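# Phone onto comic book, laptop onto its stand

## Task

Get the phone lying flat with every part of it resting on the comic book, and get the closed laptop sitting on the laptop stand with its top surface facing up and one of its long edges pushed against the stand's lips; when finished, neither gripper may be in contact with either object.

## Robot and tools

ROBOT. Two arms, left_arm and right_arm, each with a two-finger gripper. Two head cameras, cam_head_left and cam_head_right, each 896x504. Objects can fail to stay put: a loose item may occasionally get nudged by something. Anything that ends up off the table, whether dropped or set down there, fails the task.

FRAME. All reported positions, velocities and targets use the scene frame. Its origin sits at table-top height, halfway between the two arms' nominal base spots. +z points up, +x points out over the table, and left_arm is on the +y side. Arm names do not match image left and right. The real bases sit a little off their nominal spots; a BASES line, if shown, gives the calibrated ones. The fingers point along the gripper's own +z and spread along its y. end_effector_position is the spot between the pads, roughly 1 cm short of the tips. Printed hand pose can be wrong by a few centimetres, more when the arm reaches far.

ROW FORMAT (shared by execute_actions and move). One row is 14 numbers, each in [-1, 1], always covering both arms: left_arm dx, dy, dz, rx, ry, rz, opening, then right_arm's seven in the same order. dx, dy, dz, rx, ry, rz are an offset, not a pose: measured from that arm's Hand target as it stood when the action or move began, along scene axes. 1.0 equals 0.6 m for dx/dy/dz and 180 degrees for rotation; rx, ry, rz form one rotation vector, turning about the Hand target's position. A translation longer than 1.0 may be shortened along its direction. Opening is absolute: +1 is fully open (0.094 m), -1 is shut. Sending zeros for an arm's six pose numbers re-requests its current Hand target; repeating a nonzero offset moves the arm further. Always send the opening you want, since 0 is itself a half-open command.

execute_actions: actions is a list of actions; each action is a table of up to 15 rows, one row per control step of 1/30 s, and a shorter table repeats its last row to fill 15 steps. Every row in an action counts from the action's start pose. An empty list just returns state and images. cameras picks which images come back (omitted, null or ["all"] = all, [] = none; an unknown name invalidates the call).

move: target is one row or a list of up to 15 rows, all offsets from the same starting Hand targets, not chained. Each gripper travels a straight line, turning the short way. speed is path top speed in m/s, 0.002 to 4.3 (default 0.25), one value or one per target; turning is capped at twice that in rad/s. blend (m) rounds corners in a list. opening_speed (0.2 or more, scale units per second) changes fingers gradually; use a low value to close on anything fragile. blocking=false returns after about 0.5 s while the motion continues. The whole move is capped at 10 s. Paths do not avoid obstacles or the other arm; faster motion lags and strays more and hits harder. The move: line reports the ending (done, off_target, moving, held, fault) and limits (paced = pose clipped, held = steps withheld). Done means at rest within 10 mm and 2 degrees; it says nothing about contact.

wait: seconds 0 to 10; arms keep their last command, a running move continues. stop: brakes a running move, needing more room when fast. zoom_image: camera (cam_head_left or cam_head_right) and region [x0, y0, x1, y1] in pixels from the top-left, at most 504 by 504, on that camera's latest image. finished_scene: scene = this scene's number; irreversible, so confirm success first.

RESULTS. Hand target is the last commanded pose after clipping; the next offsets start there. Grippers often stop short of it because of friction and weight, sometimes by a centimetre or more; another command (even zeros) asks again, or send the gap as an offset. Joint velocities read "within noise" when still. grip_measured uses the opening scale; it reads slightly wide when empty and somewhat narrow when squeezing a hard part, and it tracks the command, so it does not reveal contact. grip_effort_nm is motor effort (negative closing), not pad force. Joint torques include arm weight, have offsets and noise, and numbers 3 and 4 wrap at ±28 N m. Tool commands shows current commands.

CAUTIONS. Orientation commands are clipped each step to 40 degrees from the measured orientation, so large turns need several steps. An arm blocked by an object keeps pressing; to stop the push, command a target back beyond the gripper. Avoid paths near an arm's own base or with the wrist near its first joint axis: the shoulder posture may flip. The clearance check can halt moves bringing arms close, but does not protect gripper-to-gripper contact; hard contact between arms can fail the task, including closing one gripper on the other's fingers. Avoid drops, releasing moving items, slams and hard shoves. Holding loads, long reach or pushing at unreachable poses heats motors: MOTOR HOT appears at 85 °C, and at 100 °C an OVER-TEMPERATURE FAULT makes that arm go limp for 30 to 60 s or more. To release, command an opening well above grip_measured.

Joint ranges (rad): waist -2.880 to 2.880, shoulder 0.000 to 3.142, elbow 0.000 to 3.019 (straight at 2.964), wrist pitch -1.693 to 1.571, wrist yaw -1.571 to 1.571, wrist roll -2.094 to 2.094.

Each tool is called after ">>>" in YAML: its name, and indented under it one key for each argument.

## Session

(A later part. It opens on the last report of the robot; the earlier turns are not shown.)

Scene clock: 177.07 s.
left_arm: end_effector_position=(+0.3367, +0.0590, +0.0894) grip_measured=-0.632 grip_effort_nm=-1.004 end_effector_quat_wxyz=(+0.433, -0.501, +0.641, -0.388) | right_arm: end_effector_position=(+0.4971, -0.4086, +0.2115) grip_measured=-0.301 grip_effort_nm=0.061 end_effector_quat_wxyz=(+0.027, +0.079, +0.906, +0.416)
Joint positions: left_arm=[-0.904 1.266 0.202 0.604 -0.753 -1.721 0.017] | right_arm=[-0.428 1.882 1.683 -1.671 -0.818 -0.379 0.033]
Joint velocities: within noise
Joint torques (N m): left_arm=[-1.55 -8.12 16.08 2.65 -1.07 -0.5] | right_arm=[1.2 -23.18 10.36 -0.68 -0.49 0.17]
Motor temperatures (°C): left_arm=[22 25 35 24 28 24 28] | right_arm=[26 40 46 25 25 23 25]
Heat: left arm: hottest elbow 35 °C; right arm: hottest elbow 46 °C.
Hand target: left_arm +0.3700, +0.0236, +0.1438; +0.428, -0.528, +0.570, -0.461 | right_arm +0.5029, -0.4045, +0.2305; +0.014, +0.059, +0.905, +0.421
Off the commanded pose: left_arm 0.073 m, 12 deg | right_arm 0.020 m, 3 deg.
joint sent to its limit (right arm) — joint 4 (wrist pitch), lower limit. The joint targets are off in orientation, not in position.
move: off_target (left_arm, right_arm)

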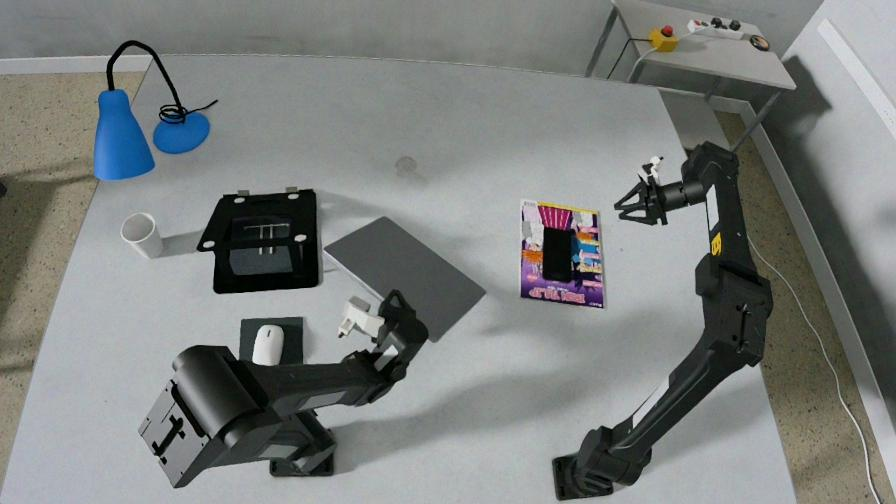

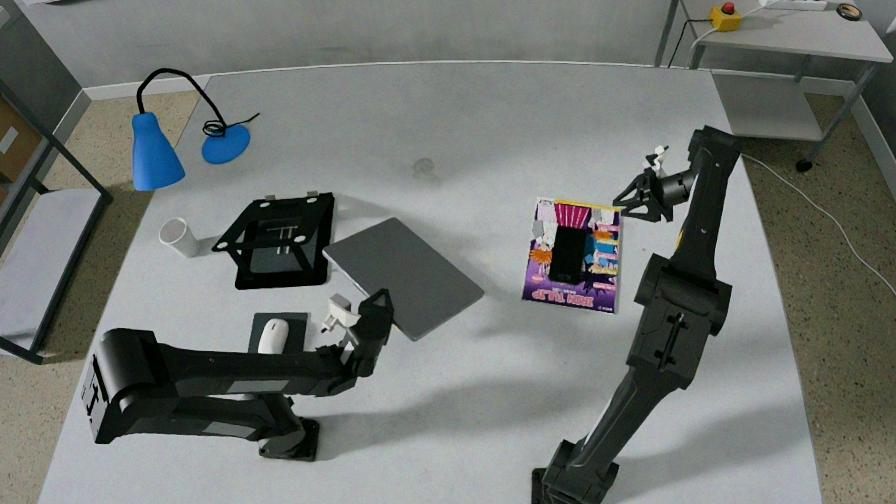

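>>> move:
  target:
    - [0.05,-0.06,0.02,0,0,0.03,-0.95,0,0,0,0,0,0,-0.3]
    - [0.1,-0.06,0.04,0,0,0.16,-0.95,0,0,0,0,0,0,-0.3]
  speed: 0.12

Scene clock: 198.50 s.
left_arm: end_effector_position=(+0.3948, +0.0283, +0.0964) grip_measured=-0.633 grip_effort_nm=-1.004 end_effector_quat_wxyz=(-0.544, +0.598, -0.520, +0.278) | right_arm: end_effector_position=(+0.4971, -0.4086, +0.2115) grip_measured=-0.301 grip_effort_nm=0.056 end_effector_quat_wxyz=(+0.027, +0.079, +0.906, +0.416)
Joint positions: left_arm=[-0.949 1.553 0.57 0.2 -1.202 -2.076 0.017] | right_arm=[-0.428 1.882 1.683 -1.671 -0.818 -0.379 0.033]
Joint velocities: within noise
Joint torques (N m): left_arm=[-1.79 -15.27 18.17 2.36 -2.47 -0.28] | right_arm=[1.26 -23.18 10.37 -0.69 -0.49 0.16]
Motor temperatures (°C): left_arm=[22 26 41 24 30 24 29] | right_arm=[26 40 46 25 25 23 25]
Heat: left arm: hottest elbow 41 °C; right arm: hottest elbow 46 °C.
Hand target: left_arm +0.4299, -0.0125, +0.1676; -0.529, +0.654, -0.421, +0.341 | right_arm +0.5029, -0.4045, +0.2305; +0.014, +0.059, +0.905, +0.421
Off the commanded pose: left_arm 0.089 m, 15 deg | right_arm 0.020 m, 3 deg.
joint sent to its limit (left arm) — joint 6 (wrist roll), lower limit. The joint targets are off in position and orientation.
joint sent to its limit (right arm) — joint 4 (wrist pitch), lower limit. The joint targets are off in orientation, not in position.
move: off_target (left_arm, right_arm)

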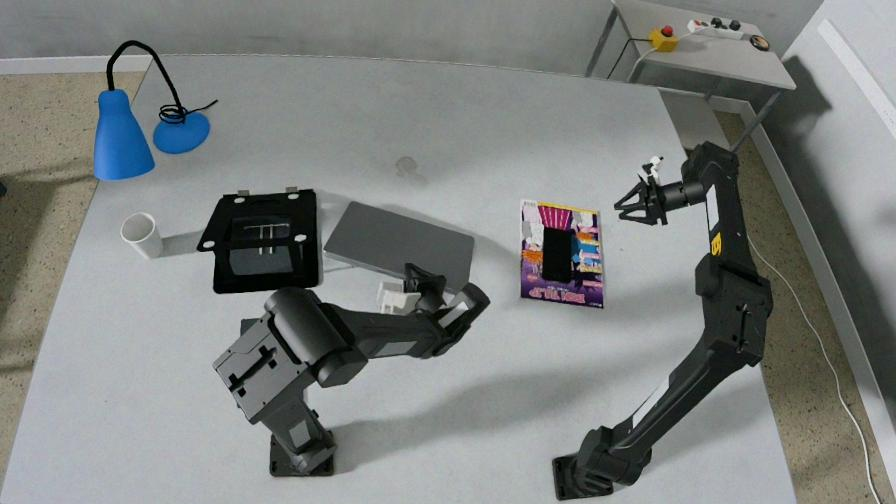

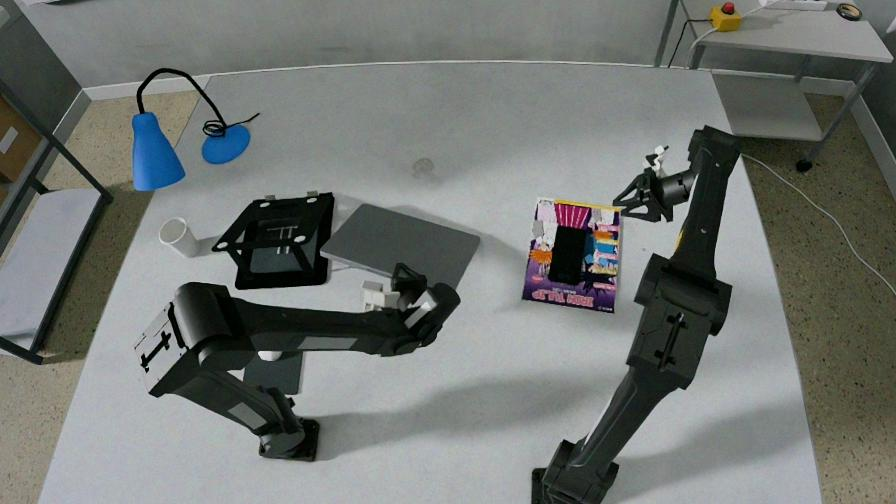

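>>> zoom_image:
  camera: "cam_head_left"
  region: [300, 180, 500, 340]

>>> zoom_image:
  camera: "cam_head_right"
  region: [300, 180, 500, 340]

Scaled by 2.520.

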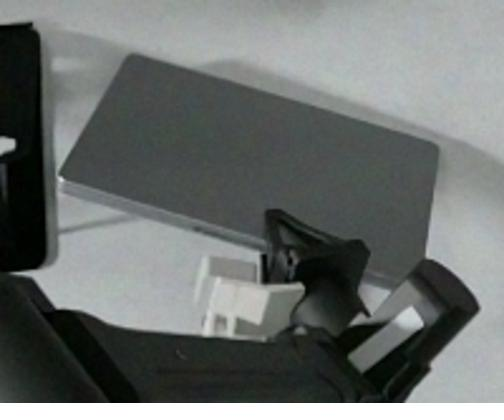

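Scaled by 2.520.

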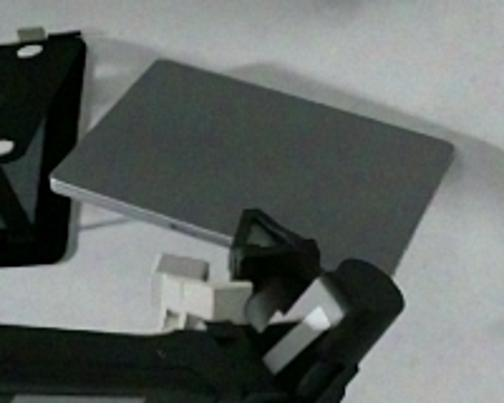

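>>> move:
  target: [-0.03,0.02,0.1,0,0,-0.02,-0.95,-0.04,-0.1,0.0,0,0,0,0.5]
  speed: 0.08

>>> zoom_image:
  camera: "cam_head_left"
  region: [300, 180, 500, 340]

>>> zoom_image:
  camera: "cam_head_right"
  region: [300, 180, 500, 340]

Scene clock: 230.67 s.
left_arm: end_effector_position=(+0.3841, +0.0383, +0.1325) grip_measured=-0.633 grip_effort_nm=-1.009 end_effector_quat_wxyz=(-0.532, +0.593, -0.542, +0.266) | right_arm: end_effector_position=(+0.4812, -0.4598, +0.2182) grip_measured=+0.499 grip_effort_nm=0.071 end_effector_quat_wxyz=(+0.061, +0.089, +0.911, +0.398)
Joint positions: left_arm=[-0.949 1.385 0.57 -0.013 -1.163 -2.08 0.017] | right_arm=[-0.523 1.862 1.683 -1.671 -0.79 -0.44 0.07]
Joint velocities: within noise
Joint torques (N m): left_arm=[-2.73 -18.02 19.36 2.36 -2.48 -0.16] | right_arm=[-0.21 -22.89 8.96 -0.66 -0.35 0]
Motor temperatures (°C): left_arm=[22 26 42 24 38 24 29] | right_arm=[26 41 45 25 25 23 25]
Heat: left arm: hottest elbow 42 °C; right arm: hottest elbow 45 °C.
Hand target: left_arm +0.4120, -0.0004, +0.2277; -0.518, +0.640, -0.441, +0.357 | right_arm +0.4790, -0.4644, +0.2305; +0.014, +0.059, +0.905, +0.421
Off the commanded pose: left_arm 0.106 m, 17 deg | right_arm 0.013 m, 7 deg.
joint sent to its limit (left arm) — joint 6 (wrist roll), lower limit. The joint targets are off in position, not in orientation.
joint sent to its limit (right arm) — joint 4 (wrist pitch), lower limit. The joint targets are off in orientation, not in position.
move: off_target (left_arm, right_arm)

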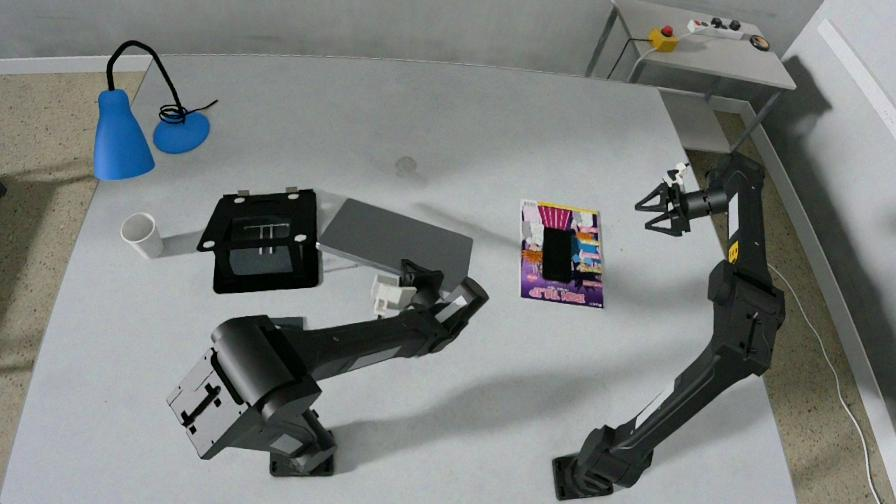

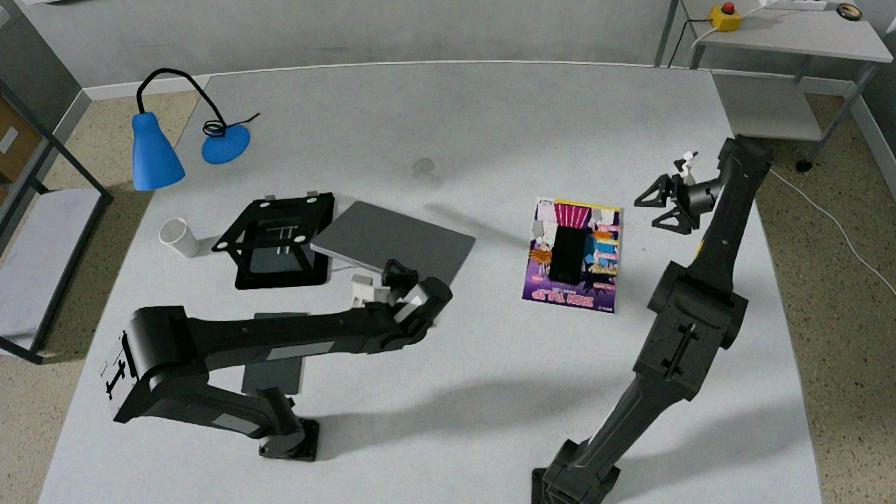

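Scaled by 2.520.

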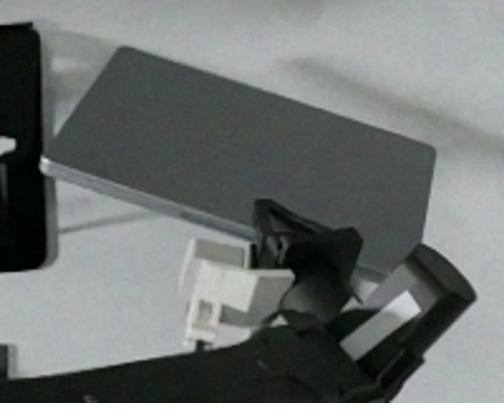

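Scaled by 2.520.

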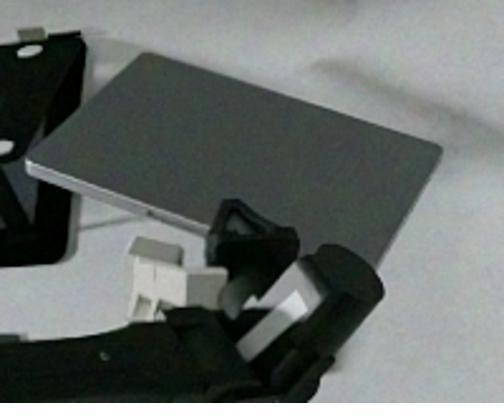

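>>> move:
  target:
    - [0,0,0,0,0,0,-0.95,-0.1,0.2,0.05,0.1,0.04,-0.05,0.4]
    - [0,0,0,0,0,0,-0.95,-0.148,0.45,-0.05,0.212,0.085,-0.1,0.4]
  speed: 0.15

Scene clock: 247.57 s.
left_arm: end_effector_position=(+0.3840, +0.0380, +0.1382) grip_measured=-0.633 grip_effort_nm=-1.004 end_effector_quat_wxyz=(-0.530, +0.595, -0.539, +0.273) | right_arm: end_effector_position=(+0.3960, -0.1999, +0.2011) grip_measured=+0.401 grip_effort_nm=-0.081 end_effector_quat_wxyz=(-0.102, +0.210, +0.698, +0.677)
Joint positions: left_arm=[-0.949 1.367 0.57 -0.016 -1.159 -2.079 0.017] | right_arm=[-0.154 1.597 0.978 -1.03 -1.507 0.363 0.066]
Joint velocities: within noise
Joint torques (N m): left_arm=[-2.32 -16.5 19.74 2.7 -2.58 -0.19] | right_arm=[1.08 -16.15 5.98 0.42 -0.54 0.1]
Motor temperatures (°C): left_arm=[22 26 43 24 40 24 29] | right_arm=[26 43 44 25 25 23 25]
Heat: left arm: hottest elbow 43 °C; right arm: hottest elbow 44 °C.
Hand target: left_arm +0.4120, -0.0004, +0.2278; -0.518, +0.640, -0.441, +0.357 | right_arm +0.3902, -0.1944, +0.2006; -0.060, +0.252, +0.693, +0.673
Off the commanded pose: left_arm 0.101 m, 16 deg | right_arm 0.008 m, 7 deg.
joint sent to its limit (left arm) — joint 6 (wrist roll), lower limit. The joint targets are off in position, not in orientation.
move: off_target (left_arm, right_arm)

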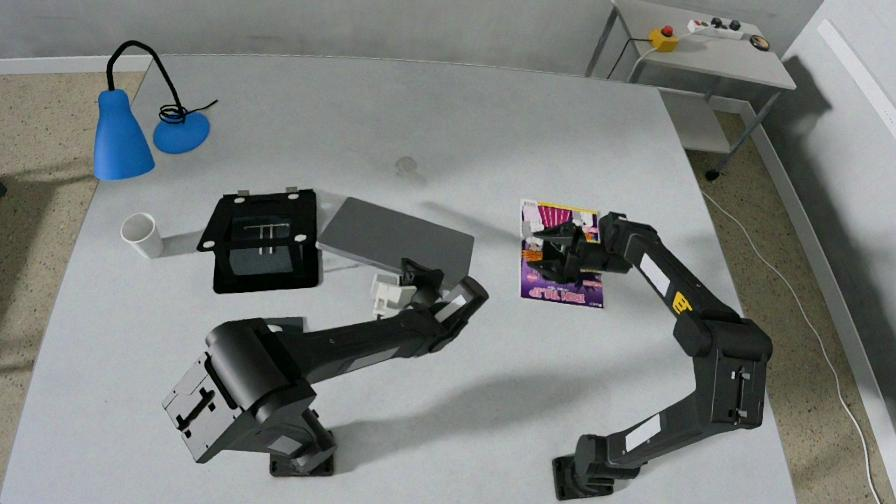

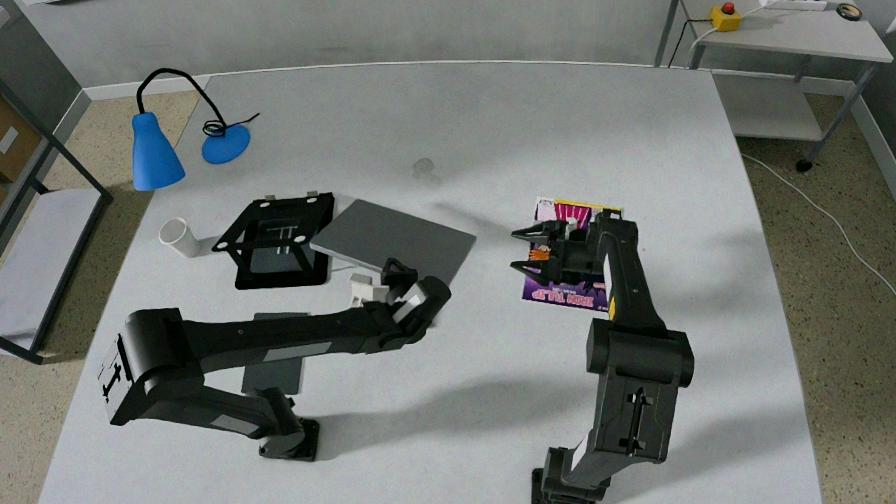

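>>> zoom_image:
  camera: "cam_head_left"
  region: [440, 190, 640, 330]

>>> zoom_image:
  camera: "cam_head_right"
  region: [440, 190, 640, 330]

Scaled by 2.520.

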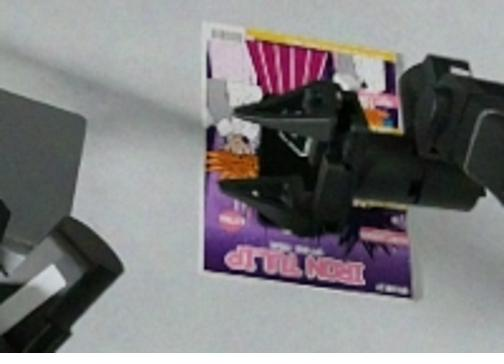

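Scaled by 2.520.

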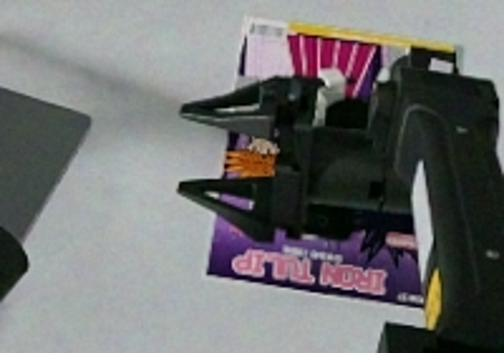

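>>> move:
  target: [0,0,0,0,0,0,-0.95,-0.04,0.05,-0.11,0,0,0,0.4]
  speed: 0.1

>>> zoom_image:
  camera: "cam_head_left"
  region: [420, 210, 580, 330]

>>> zoom_image:
  camera: "cam_head_right"
  region: [420, 210, 580, 330]

Scene clock: 262.33 s.
left_arm: end_effector_position=(+0.3840, +0.0380, +0.1382) grip_measured=-0.633 grip_effort_nm=-1.009 end_effector_quat_wxyz=(-0.530, +0.595, -0.539, +0.273) | right_arm: end_effector_position=(+0.3714, -0.1699, +0.1458) grip_measured=+0.401 grip_effort_nm=-0.081 end_effector_quat_wxyz=(-0.046, +0.246, +0.694, +0.675)
Joint positions: left_arm=[-0.949 1.367 0.57 -0.016 -1.159 -2.079 0.017] | right_arm=[-0.076 1.547 0.546 0.606 -1.353 1.592 0.066]
Joint velocities: within noise
Joint torques (N m): left_arm=[-1.79 -15.27 19.77 2.51 -2.61 -0.23] | right_arm=[1.44 -10.52 4.82 1.81 -0.16 0.19]
Motor temperatures (°C): left_arm=[22 27 44 24 42 24 29] | right_arm=[26 42 42 25 25 23 25]
Heat: left arm: hottest elbow 44 °C; right arm: hottest shoulder 42 °C.
Hand target: left_arm +0.4120, -0.0004, +0.2278; -0.518, +0.640, -0.441, +0.357 | right_arm +0.3662, -0.1644, +0.1345; -0.059, +0.252, +0.693, +0.673
Off the commanded pose: left_arm 0.101 m, 16 deg | right_arm 0.013 m, 2 deg.
joint sent to its limit (left arm) — joint 6 (wrist roll), lower limit. The joint targets are off in position, not in orientation.
move: off_target (left_arm, right_arm)

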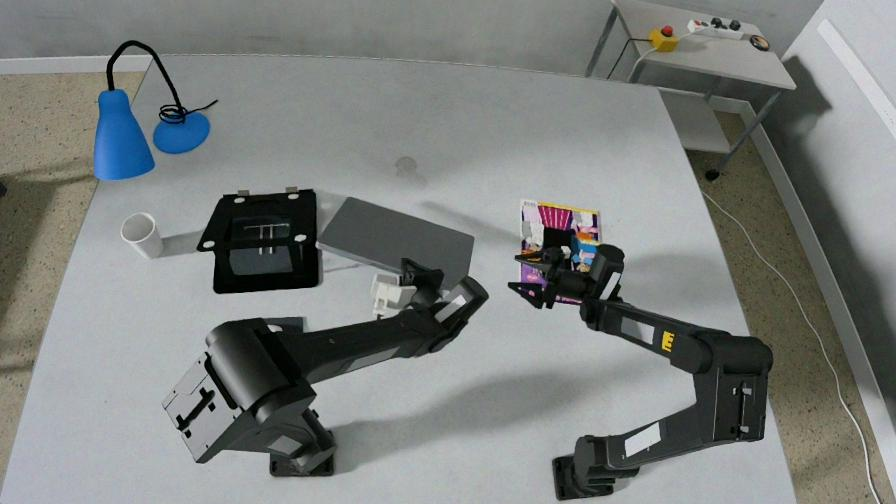

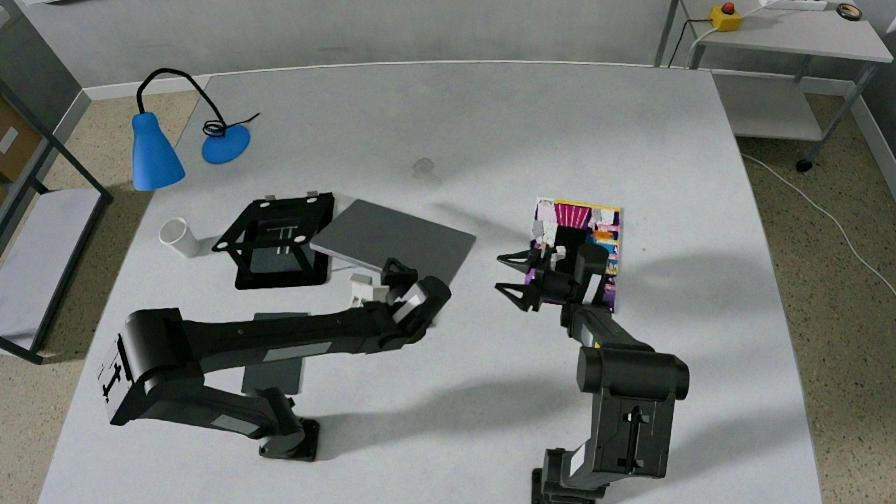

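Scaled by 3.150.

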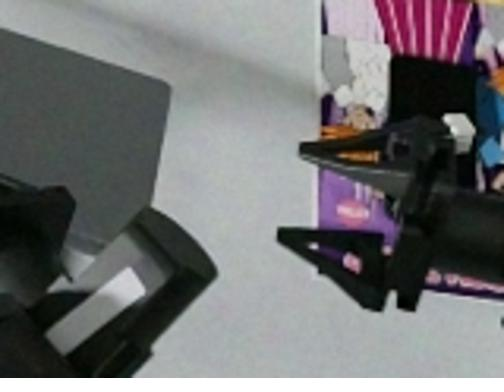

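Scaled by 3.150.

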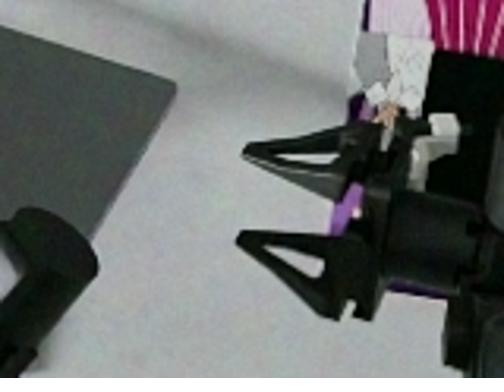

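>>> move:
  target: [0,0,0,0,0,0,-0.95,0.042,0.07,-0.09,0,0,0,0.4]
  speed: 0.08

>>> zoom_image:
  camera: "cam_head_left"
  region: [420, 210, 580, 330]

>>> zoom_image:
  camera: "cam_head_right"
  region: [420, 210, 580, 330]

Scene clock: 271.67 s.
left_arm: end_effector_position=(+0.3840, +0.0380, +0.1382) grip_measured=-0.633 grip_effort_nm=-1.004 end_effector_quat_wxyz=(-0.530, +0.595, -0.539, +0.273) | right_arm: end_effector_position=(+0.3812, -0.1276, +0.0820) grip_measured=+0.401 grip_effort_nm=-0.081 end_effector_quat_wxyz=(-0.061, +0.259, +0.692, +0.671)
Joint positions: left_arm=[-0.949 1.367 0.57 -0.016 -1.159 -2.079 0.017] | right_arm=[0.042 1.806 0.549 0.963 -1.243 1.74 0.066]
Joint velocities: within noise
Joint torques (N m): left_arm=[-2.73 -15.91 19.77 2.69 -2.54 -0.22] | right_arm=[1.14 -12.16 6.01 1.77 -0.09 0.16]
Motor temperatures (°C): left_arm=[22 27 45 24 43 24 29] | right_arm=[26 41 41 25 24 23 25]
Heat: left arm: hottest elbow 45 °C; right arm: hottest shoulder 41 °C.
Hand target: left_arm +0.4120, -0.0004, +0.2278; -0.518, +0.640, -0.441, +0.357 | right_arm +0.3914, -0.1224, +0.0805; -0.060, +0.252, +0.693, +0.673
Off the commanded pose: left_arm 0.101 m, 16 deg | right_arm 0.012 m, 1 deg.
joint sent to its limit (left arm) — joint 6 (wrist roll), lower limit. The joint targets are off in position, not in orientation.
move: off_target (left_arm, right_arm)

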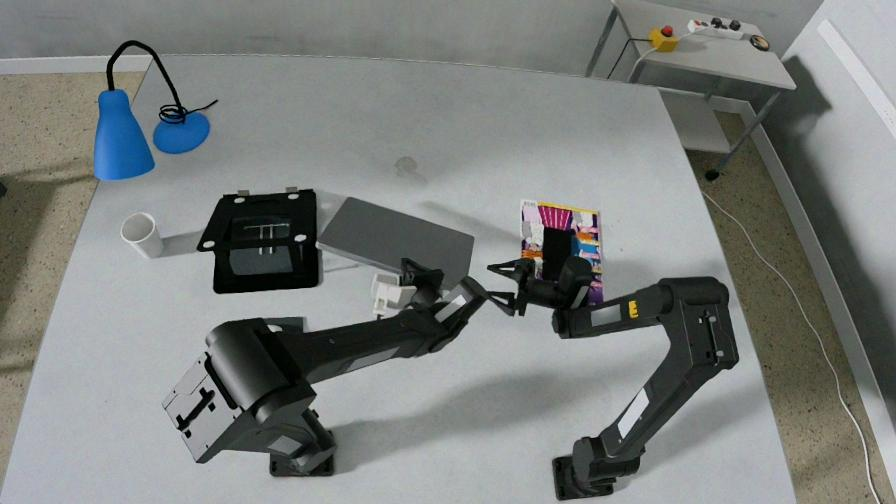

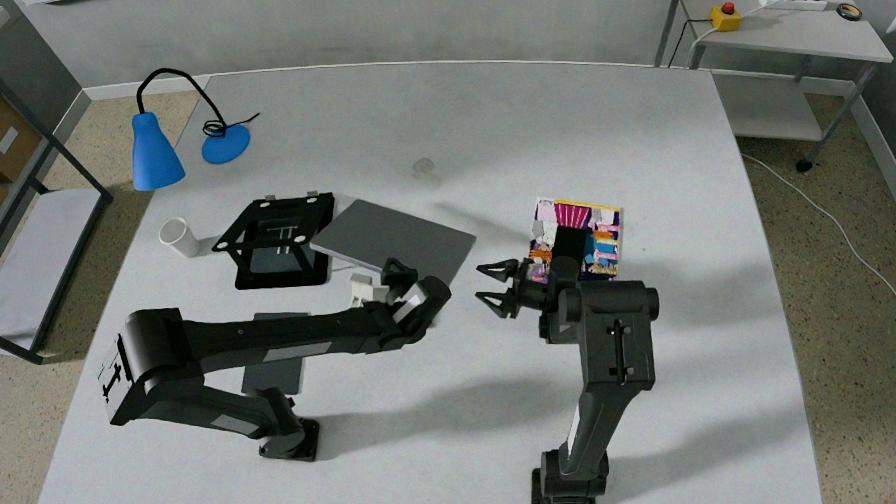

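Scaled by 3.150.

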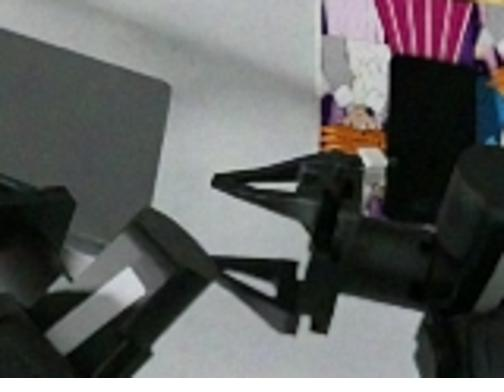

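Scaled by 3.150.

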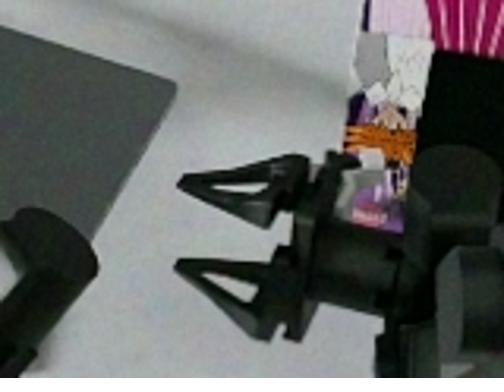

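>>> move:
  target:
    - [0,0,0,0,0,0,-0.95,0.045,0.03,0,0,0,0,0.4]
    - [0,0,0,0,0,0,-0.95,0.055,0.085,0,0,0,0,0.4]
  speed: 0.05

>>> zoom_image:
  camera: "cam_head_left"
  region: [420, 210, 580, 330]

>>> zoom_image:
  camera: "cam_head_right"
  region: [420, 210, 580, 330]

Scene clock: 278.23 s.
left_arm: end_effector_position=(+0.3840, +0.0380, +0.1382) grip_measured=-0.633 grip_effort_nm=-1.004 end_effector_quat_wxyz=(-0.530, +0.595, -0.539, +0.273) | right_arm: end_effector_position=(+0.4139, -0.0785, +0.0823) grip_measured=+0.401 grip_effort_nm=-0.081 end_effector_quat_wxyz=(-0.061, +0.259, +0.693, +0.670)
Joint positions: left_arm=[-0.949 1.367 0.57 -0.016 -1.159 -2.079 0.017] | right_arm=[0.16 1.865 0.653 0.987 -1.128 1.815 0.066]
Joint velocities: within noise
Joint torques (N m): left_arm=[-2.14 -16.38 19.52 2.76 -2.61 -0.21] | right_arm=[1.26 -13.68 6.67 1.94 -0.06 0.15]
Motor temperatures (°C): left_arm=[22 27 45 24 44 24 29] | right_arm=[26 40 41 25 24 23 25]
Heat: left arm: hottest elbow 45 °C; right arm: hottest elbow 41 °C.
Hand target: left_arm +0.4120, -0.0004, +0.2278; -0.518, +0.640, -0.441, +0.357 | right_arm +0.4243, -0.0714, +0.0805; -0.060, +0.252, +0.693, +0.673
Off the commanded pose: left_arm 0.101 m, 16 deg | right_arm 0.013 m, 1 deg.
joint sent to its limit (left arm) — joint 6 (wrist roll), lower limit. The joint targets are off in position, not in orientation.
move: off_target (left_arm, right_arm)

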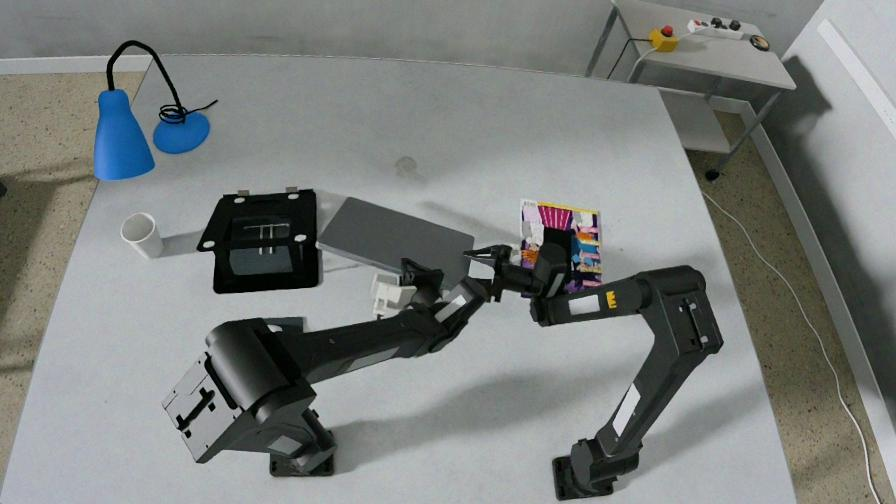

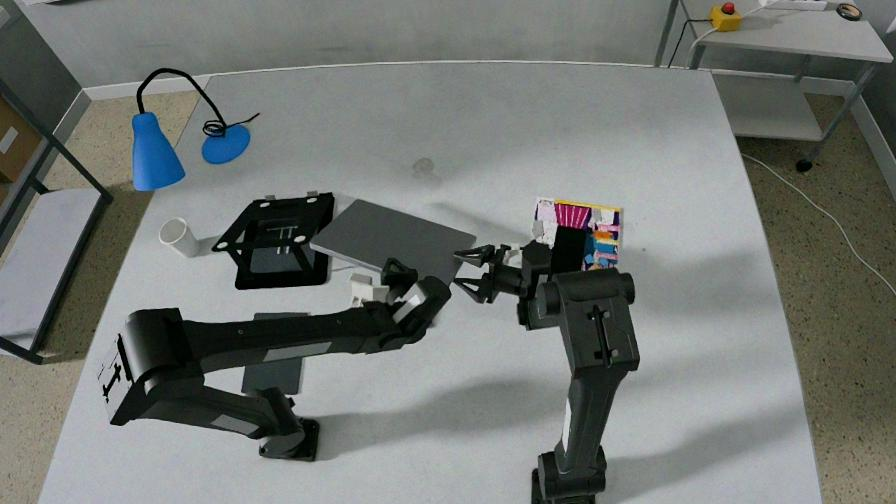

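Scaled by 3.150.

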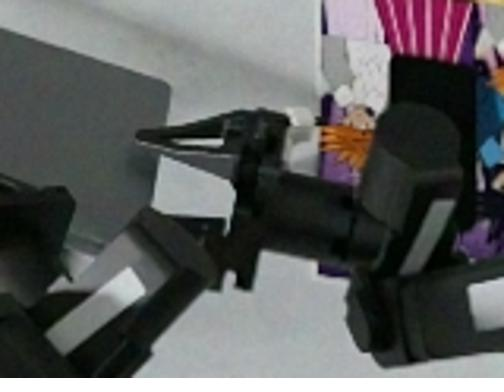

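Scaled by 3.150.

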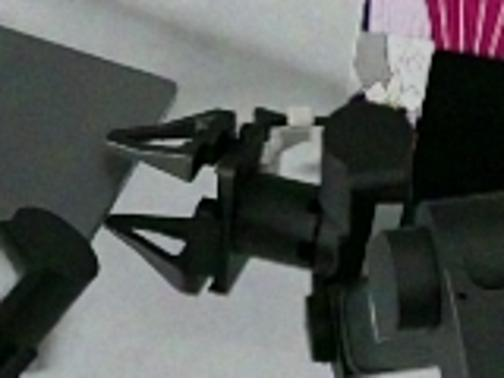

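>>> move:
  target: [0,0,0,0,0,0,-0.95,0.017,0.063,0,0,0,0,0.4]
  speed: 0.05

>>> zoom_image:
  camera: "cam_head_left"
  region: [420, 210, 580, 330]

>>> zoom_image:
  camera: "cam_head_right"
  region: [420, 210, 580, 330]

Scene clock: 282.33 s.
left_arm: end_effector_position=(+0.3840, +0.0380, +0.1382) grip_measured=-0.633 grip_effort_nm=-1.013 end_effector_quat_wxyz=(-0.530, +0.595, -0.539, +0.273) | right_arm: end_effector_position=(+0.4246, -0.0420, +0.0827) grip_measured=+0.401 grip_effort_nm=-0.085 end_effector_quat_wxyz=(-0.060, +0.259, +0.694, +0.669)
Joint positions: left_arm=[-0.949 1.367 0.57 -0.016 -1.159 -2.079 0.017] | right_arm=[0.242 1.892 0.703 0.995 -1.048 1.848 0.066]
Joint velocities: within noise
Joint torques (N m): left_arm=[-2.14 -16.44 19.41 2.39 -2.6 -0.16] | right_arm=[1.26 -14.45 6.99 1.95 -0.04 0.15]
Motor temperatures (°C): left_arm=[22 27 46 24 44 24 29] | right_arm=[26 40 41 25 24 23 25]
Heat: left arm: hottest elbow 46 °C; right arm: hottest elbow 41 °C.
Hand target: left_arm +0.4120, -0.0004, +0.2278; -0.518, +0.640, -0.441, +0.357 | right_arm +0.4345, -0.0336, +0.0805; -0.059, +0.252, +0.693, +0.673
Off the commanded pose: left_arm 0.101 m, 16 deg | right_arm 0.013 m, 1 deg.
joint sent to its limit (left arm) — joint 6 (wrist roll), lower limit. The joint targets are off in position, not in orientation.
move: off_target (left_arm, right_arm)

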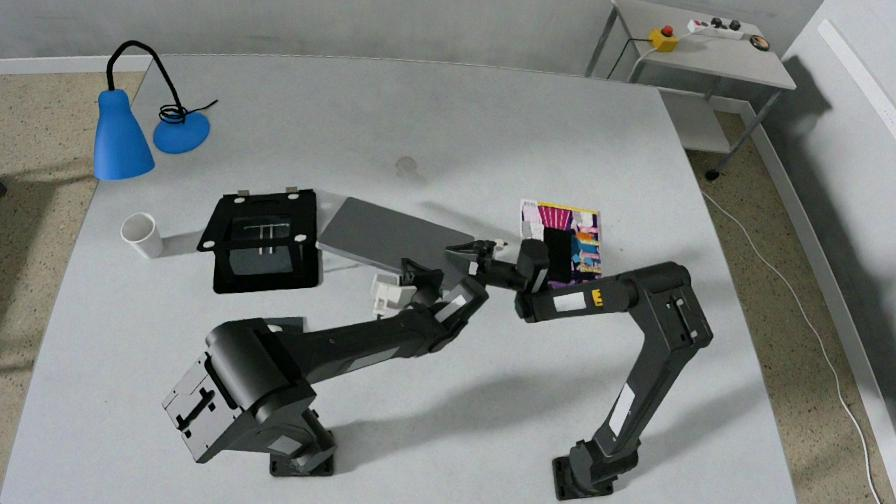

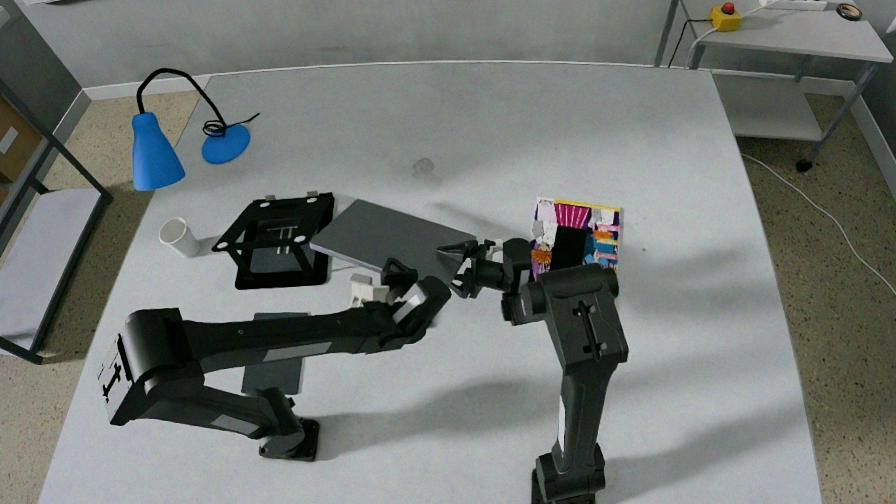

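Scaled by 3.150.

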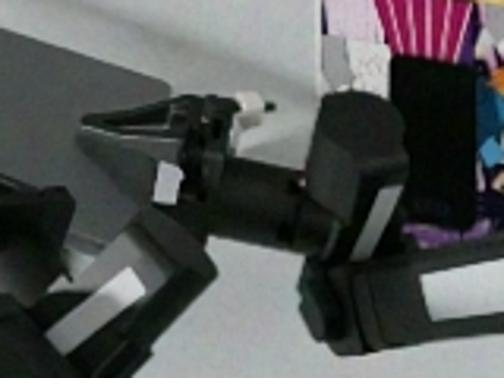

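Scaled by 3.150.

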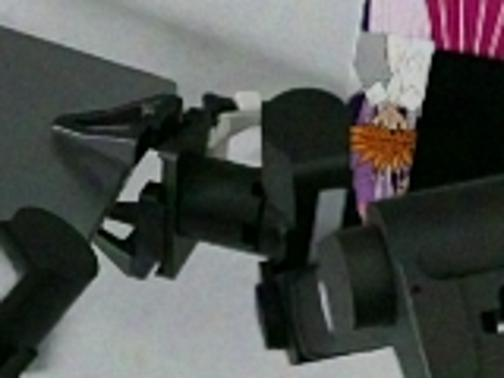

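>>> move:
  target: [0,0,0,0,0,0,-0.95,0,0,0,0,0,0,-0.95]
  opening_speed: 0.3
  speed: 0.05

>>> zoom_image:
  camera: "cam_head_left"
  region: [420, 210, 580, 330]

>>> zoom_image:
  camera: "cam_head_right"
  region: [420, 210, 580, 330]

Scene clock: 289.83 s.
left_arm: end_effector_position=(+0.3834, +0.0381, +0.1363) grip_measured=-0.633 grip_effort_nm=-1.009 end_effector_quat_wxyz=(-0.524, +0.601, -0.536, +0.276) | right_arm: end_effector_position=(+0.4322, -0.0401, +0.0934) grip_measured=-0.633 grip_effort_nm=-1.038 end_effector_quat_wxyz=(-0.052, +0.250, +0.688, +0.680)
Joint positions: left_arm=[-0.949 1.367 0.57 -0.026 -1.153 -2.107 0.017] | right_arm=[0.242 1.893 0.721 1.03 -1.047 1.873 0.017]
Joint velocities: within noise
Joint torques (N m): left_arm=[-2.26 -16.21 19.36 2.89 -2.75 0.09] | right_arm=[1.14 -14.51 5.86 0.77 0 -0.06]
Motor temperatures (°C): left_arm=[22 27 46 24 45 24 29] | right_arm=[26 39 40 25 24 23 25]
Heat: left arm: hottest elbow 46 °C; right arm: hottest elbow 40 °C.
Hand target: left_arm +0.4120, -0.0003, +0.2277; -0.518, +0.640, -0.441, +0.357 | right_arm +0.4346, -0.0336, +0.0804; -0.060, +0.252, +0.693, +0.673
Off the commanded pose: left_arm 0.103 m, 15 deg | right_arm 0.015 m, 1 deg.
joint sent to its limit (left arm) — joint 6 (wrist roll), lower limit. The joint targets are off in position, not in orientation.
move: off_target (left_arm, right_arm)

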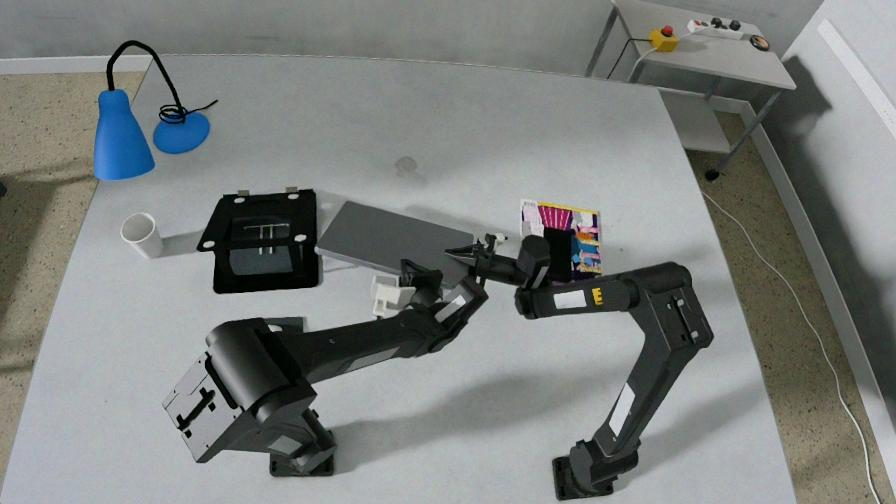

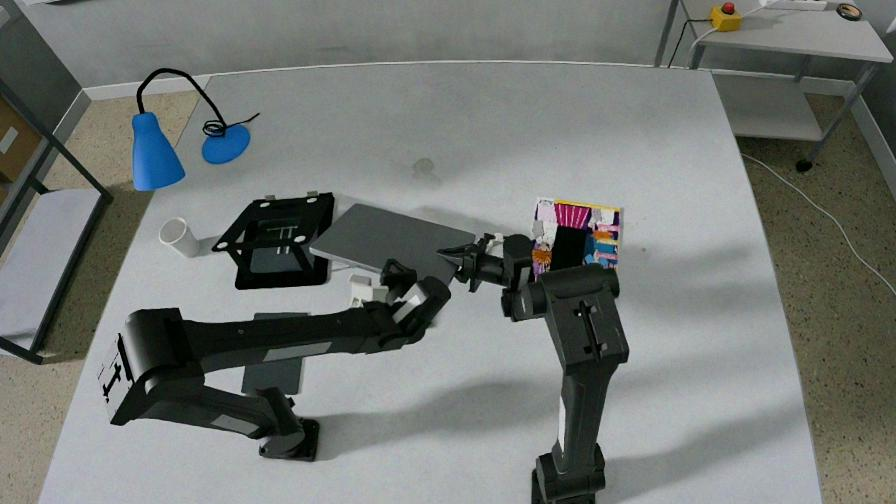

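Scaled by 3.150.

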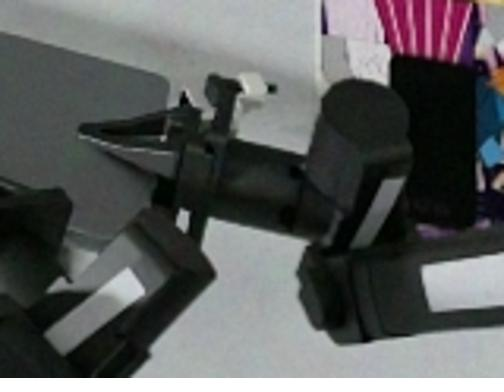

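Scaled by 3.150.

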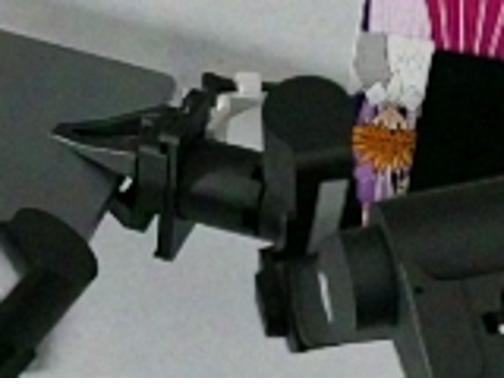

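>>> move:
  target: [-0.048,0.064,0.0,0.06,0.054,-0.022,-0.95,0,0,0.155,0,0,0,-0.95]
  speed: 0.06

Scene clock: 308.03 s.
left_arm: end_effector_position=(+0.3744, +0.0462, +0.1789) grip_measured=-0.619 grip_effort_nm=-1.009 end_effector_quat_wxyz=(-0.507, +0.595, -0.571, +0.252) | right_arm: end_effector_position=(+0.4251, -0.0367, +0.1444) grip_measured=-0.623 grip_effort_nm=-1.043 end_effector_quat_wxyz=(-0.064, +0.264, +0.698, +0.663)
Joint positions: left_arm=[-0.943 1.209 0.626 -0.315 -1.094 -2.107 0.018] | right_arm=[0.253 1.699 0.721 0.754 -1.036 1.836 0.018]
Joint velocities: within noise
Joint torques (N m): left_arm=[-1.85 -11.16 15.75 -0.12 -2.69 0.11] | right_arm=[0.32 -18.84 8.59 0.77 -0.44 0.29]
Motor temperatures (°C): left_arm=[22 27 47 24 48 24 30] | right_arm=[26 39 40 25 24 23 26]
Heat: left arm: hottest wrist yaw 48 °C; right arm: hottest elbow 40 °C.
Hand target: left_arm +0.3832, +0.0380, +0.2277; -0.524, +0.601, -0.537, +0.276 | right_arm +0.4346, -0.0336, +0.1736; -0.060, +0.252, +0.693, +0.673
Off the commanded pose: left_arm 0.050 m, 5 deg | right_arm 0.031 m, 2 deg.
move: off_target (left_arm, right_arm)

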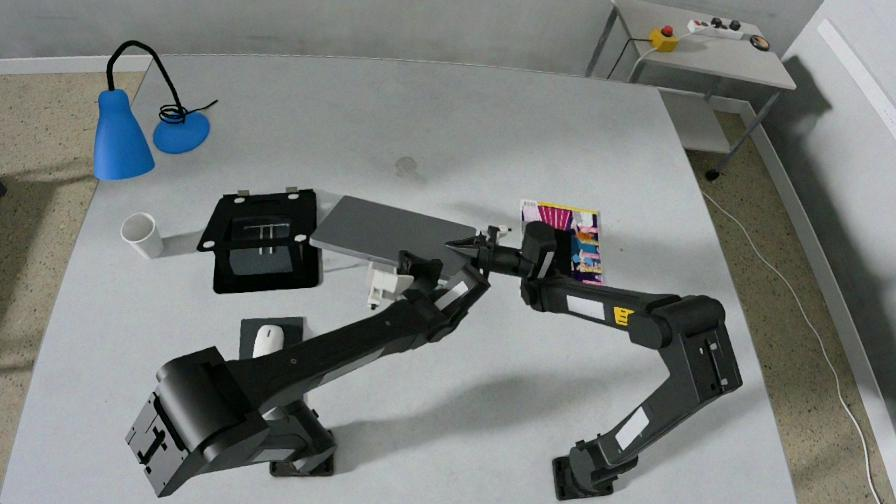

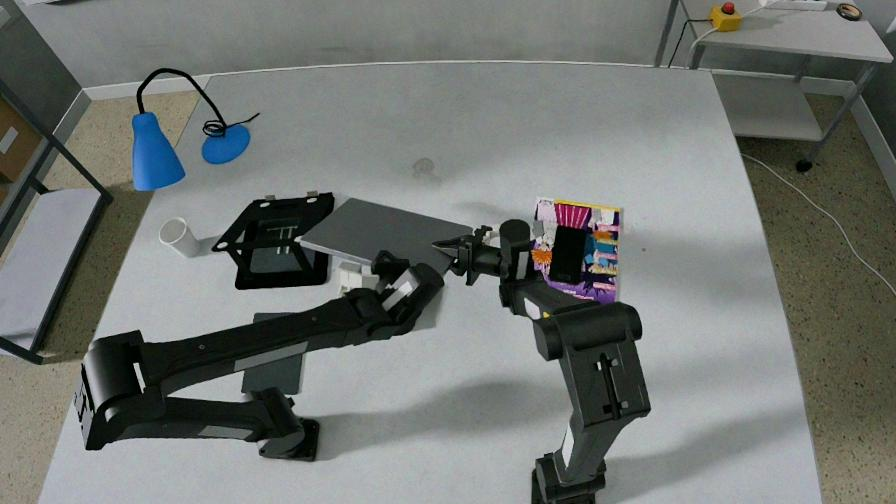

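>>> move:
  target: [-0.0,0.01,0.1,0.0,0.0,0,-0.95,-0.01,0.01,0.09,0,0,0,-0.95]
  speed: 0.06

>>> zoom_image:
  camera: "cam_head_left"
  region: [190, 170, 510, 330]

>>> zoom_image:
  camera: "cam_head_right"
  region: [190, 170, 510, 330]

Scene clock: 313.13 s.
left_arm: end_effector_position=(+0.3707, +0.0482, +0.2237) grip_measured=-0.619 grip_effort_nm=-1.009 end_effector_quat_wxyz=(-0.499, +0.594, -0.580, +0.249) | right_arm: end_effector_position=(+0.4165, -0.0364, +0.1867) grip_measured=-0.619 grip_effort_nm=-1.048 end_effector_quat_wxyz=(-0.067, +0.281, +0.696, +0.657)
Joint positions: left_arm=[-0.943 1.114 0.701 -0.497 -1.072 -2.107 0.018] | right_arm=[0.264 1.558 0.721 0.597 -1.007 1.851 0.018]
Joint velocities: within noise
Joint torques (N m): left_arm=[-1.49 -10.34 18.89 -0.16 -3.27 0.28] | right_arm=[1.03 -17.49 11.59 0.29 -0.87 0.21]
Motor temperatures (°C): left_arm=[22 27 47 24 48 24 30] | right_arm=[26 39 40 25 24 23 26]
Heat: left arm: hottest wrist yaw 48 °C; right arm: hottest elbow 40 °C.
Hand target: left_arm +0.3832, +0.0440, +0.2877; -0.524, +0.601, -0.537, +0.276 | right_arm +0.4287, -0.0276, +0.2276; -0.059, +0.252, +0.693, +0.673
Off the commanded pose: left_arm 0.065 m, 7 deg | right_arm 0.044 m, 4 deg.
move: off_target (left_arm, right_arm)

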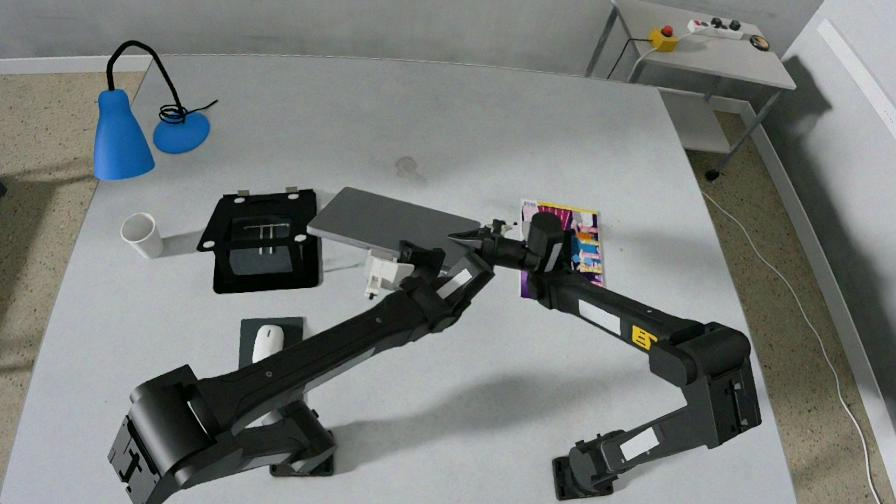

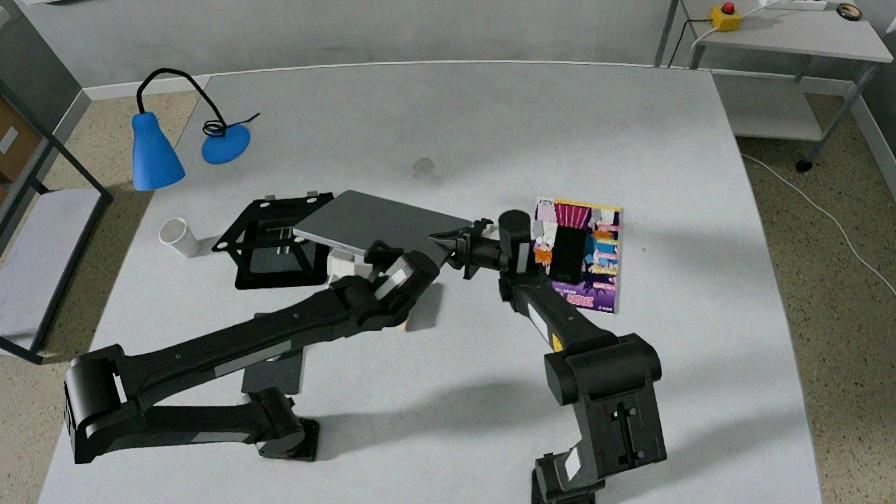

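Scaled by 1.575.

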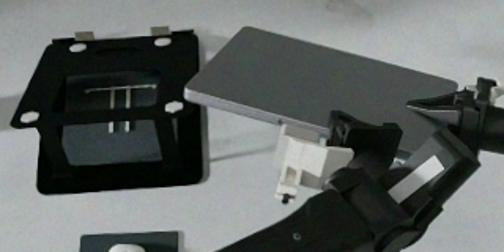

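Scaled by 1.575.

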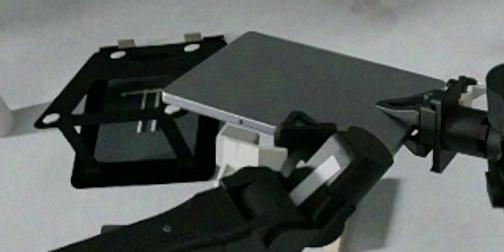

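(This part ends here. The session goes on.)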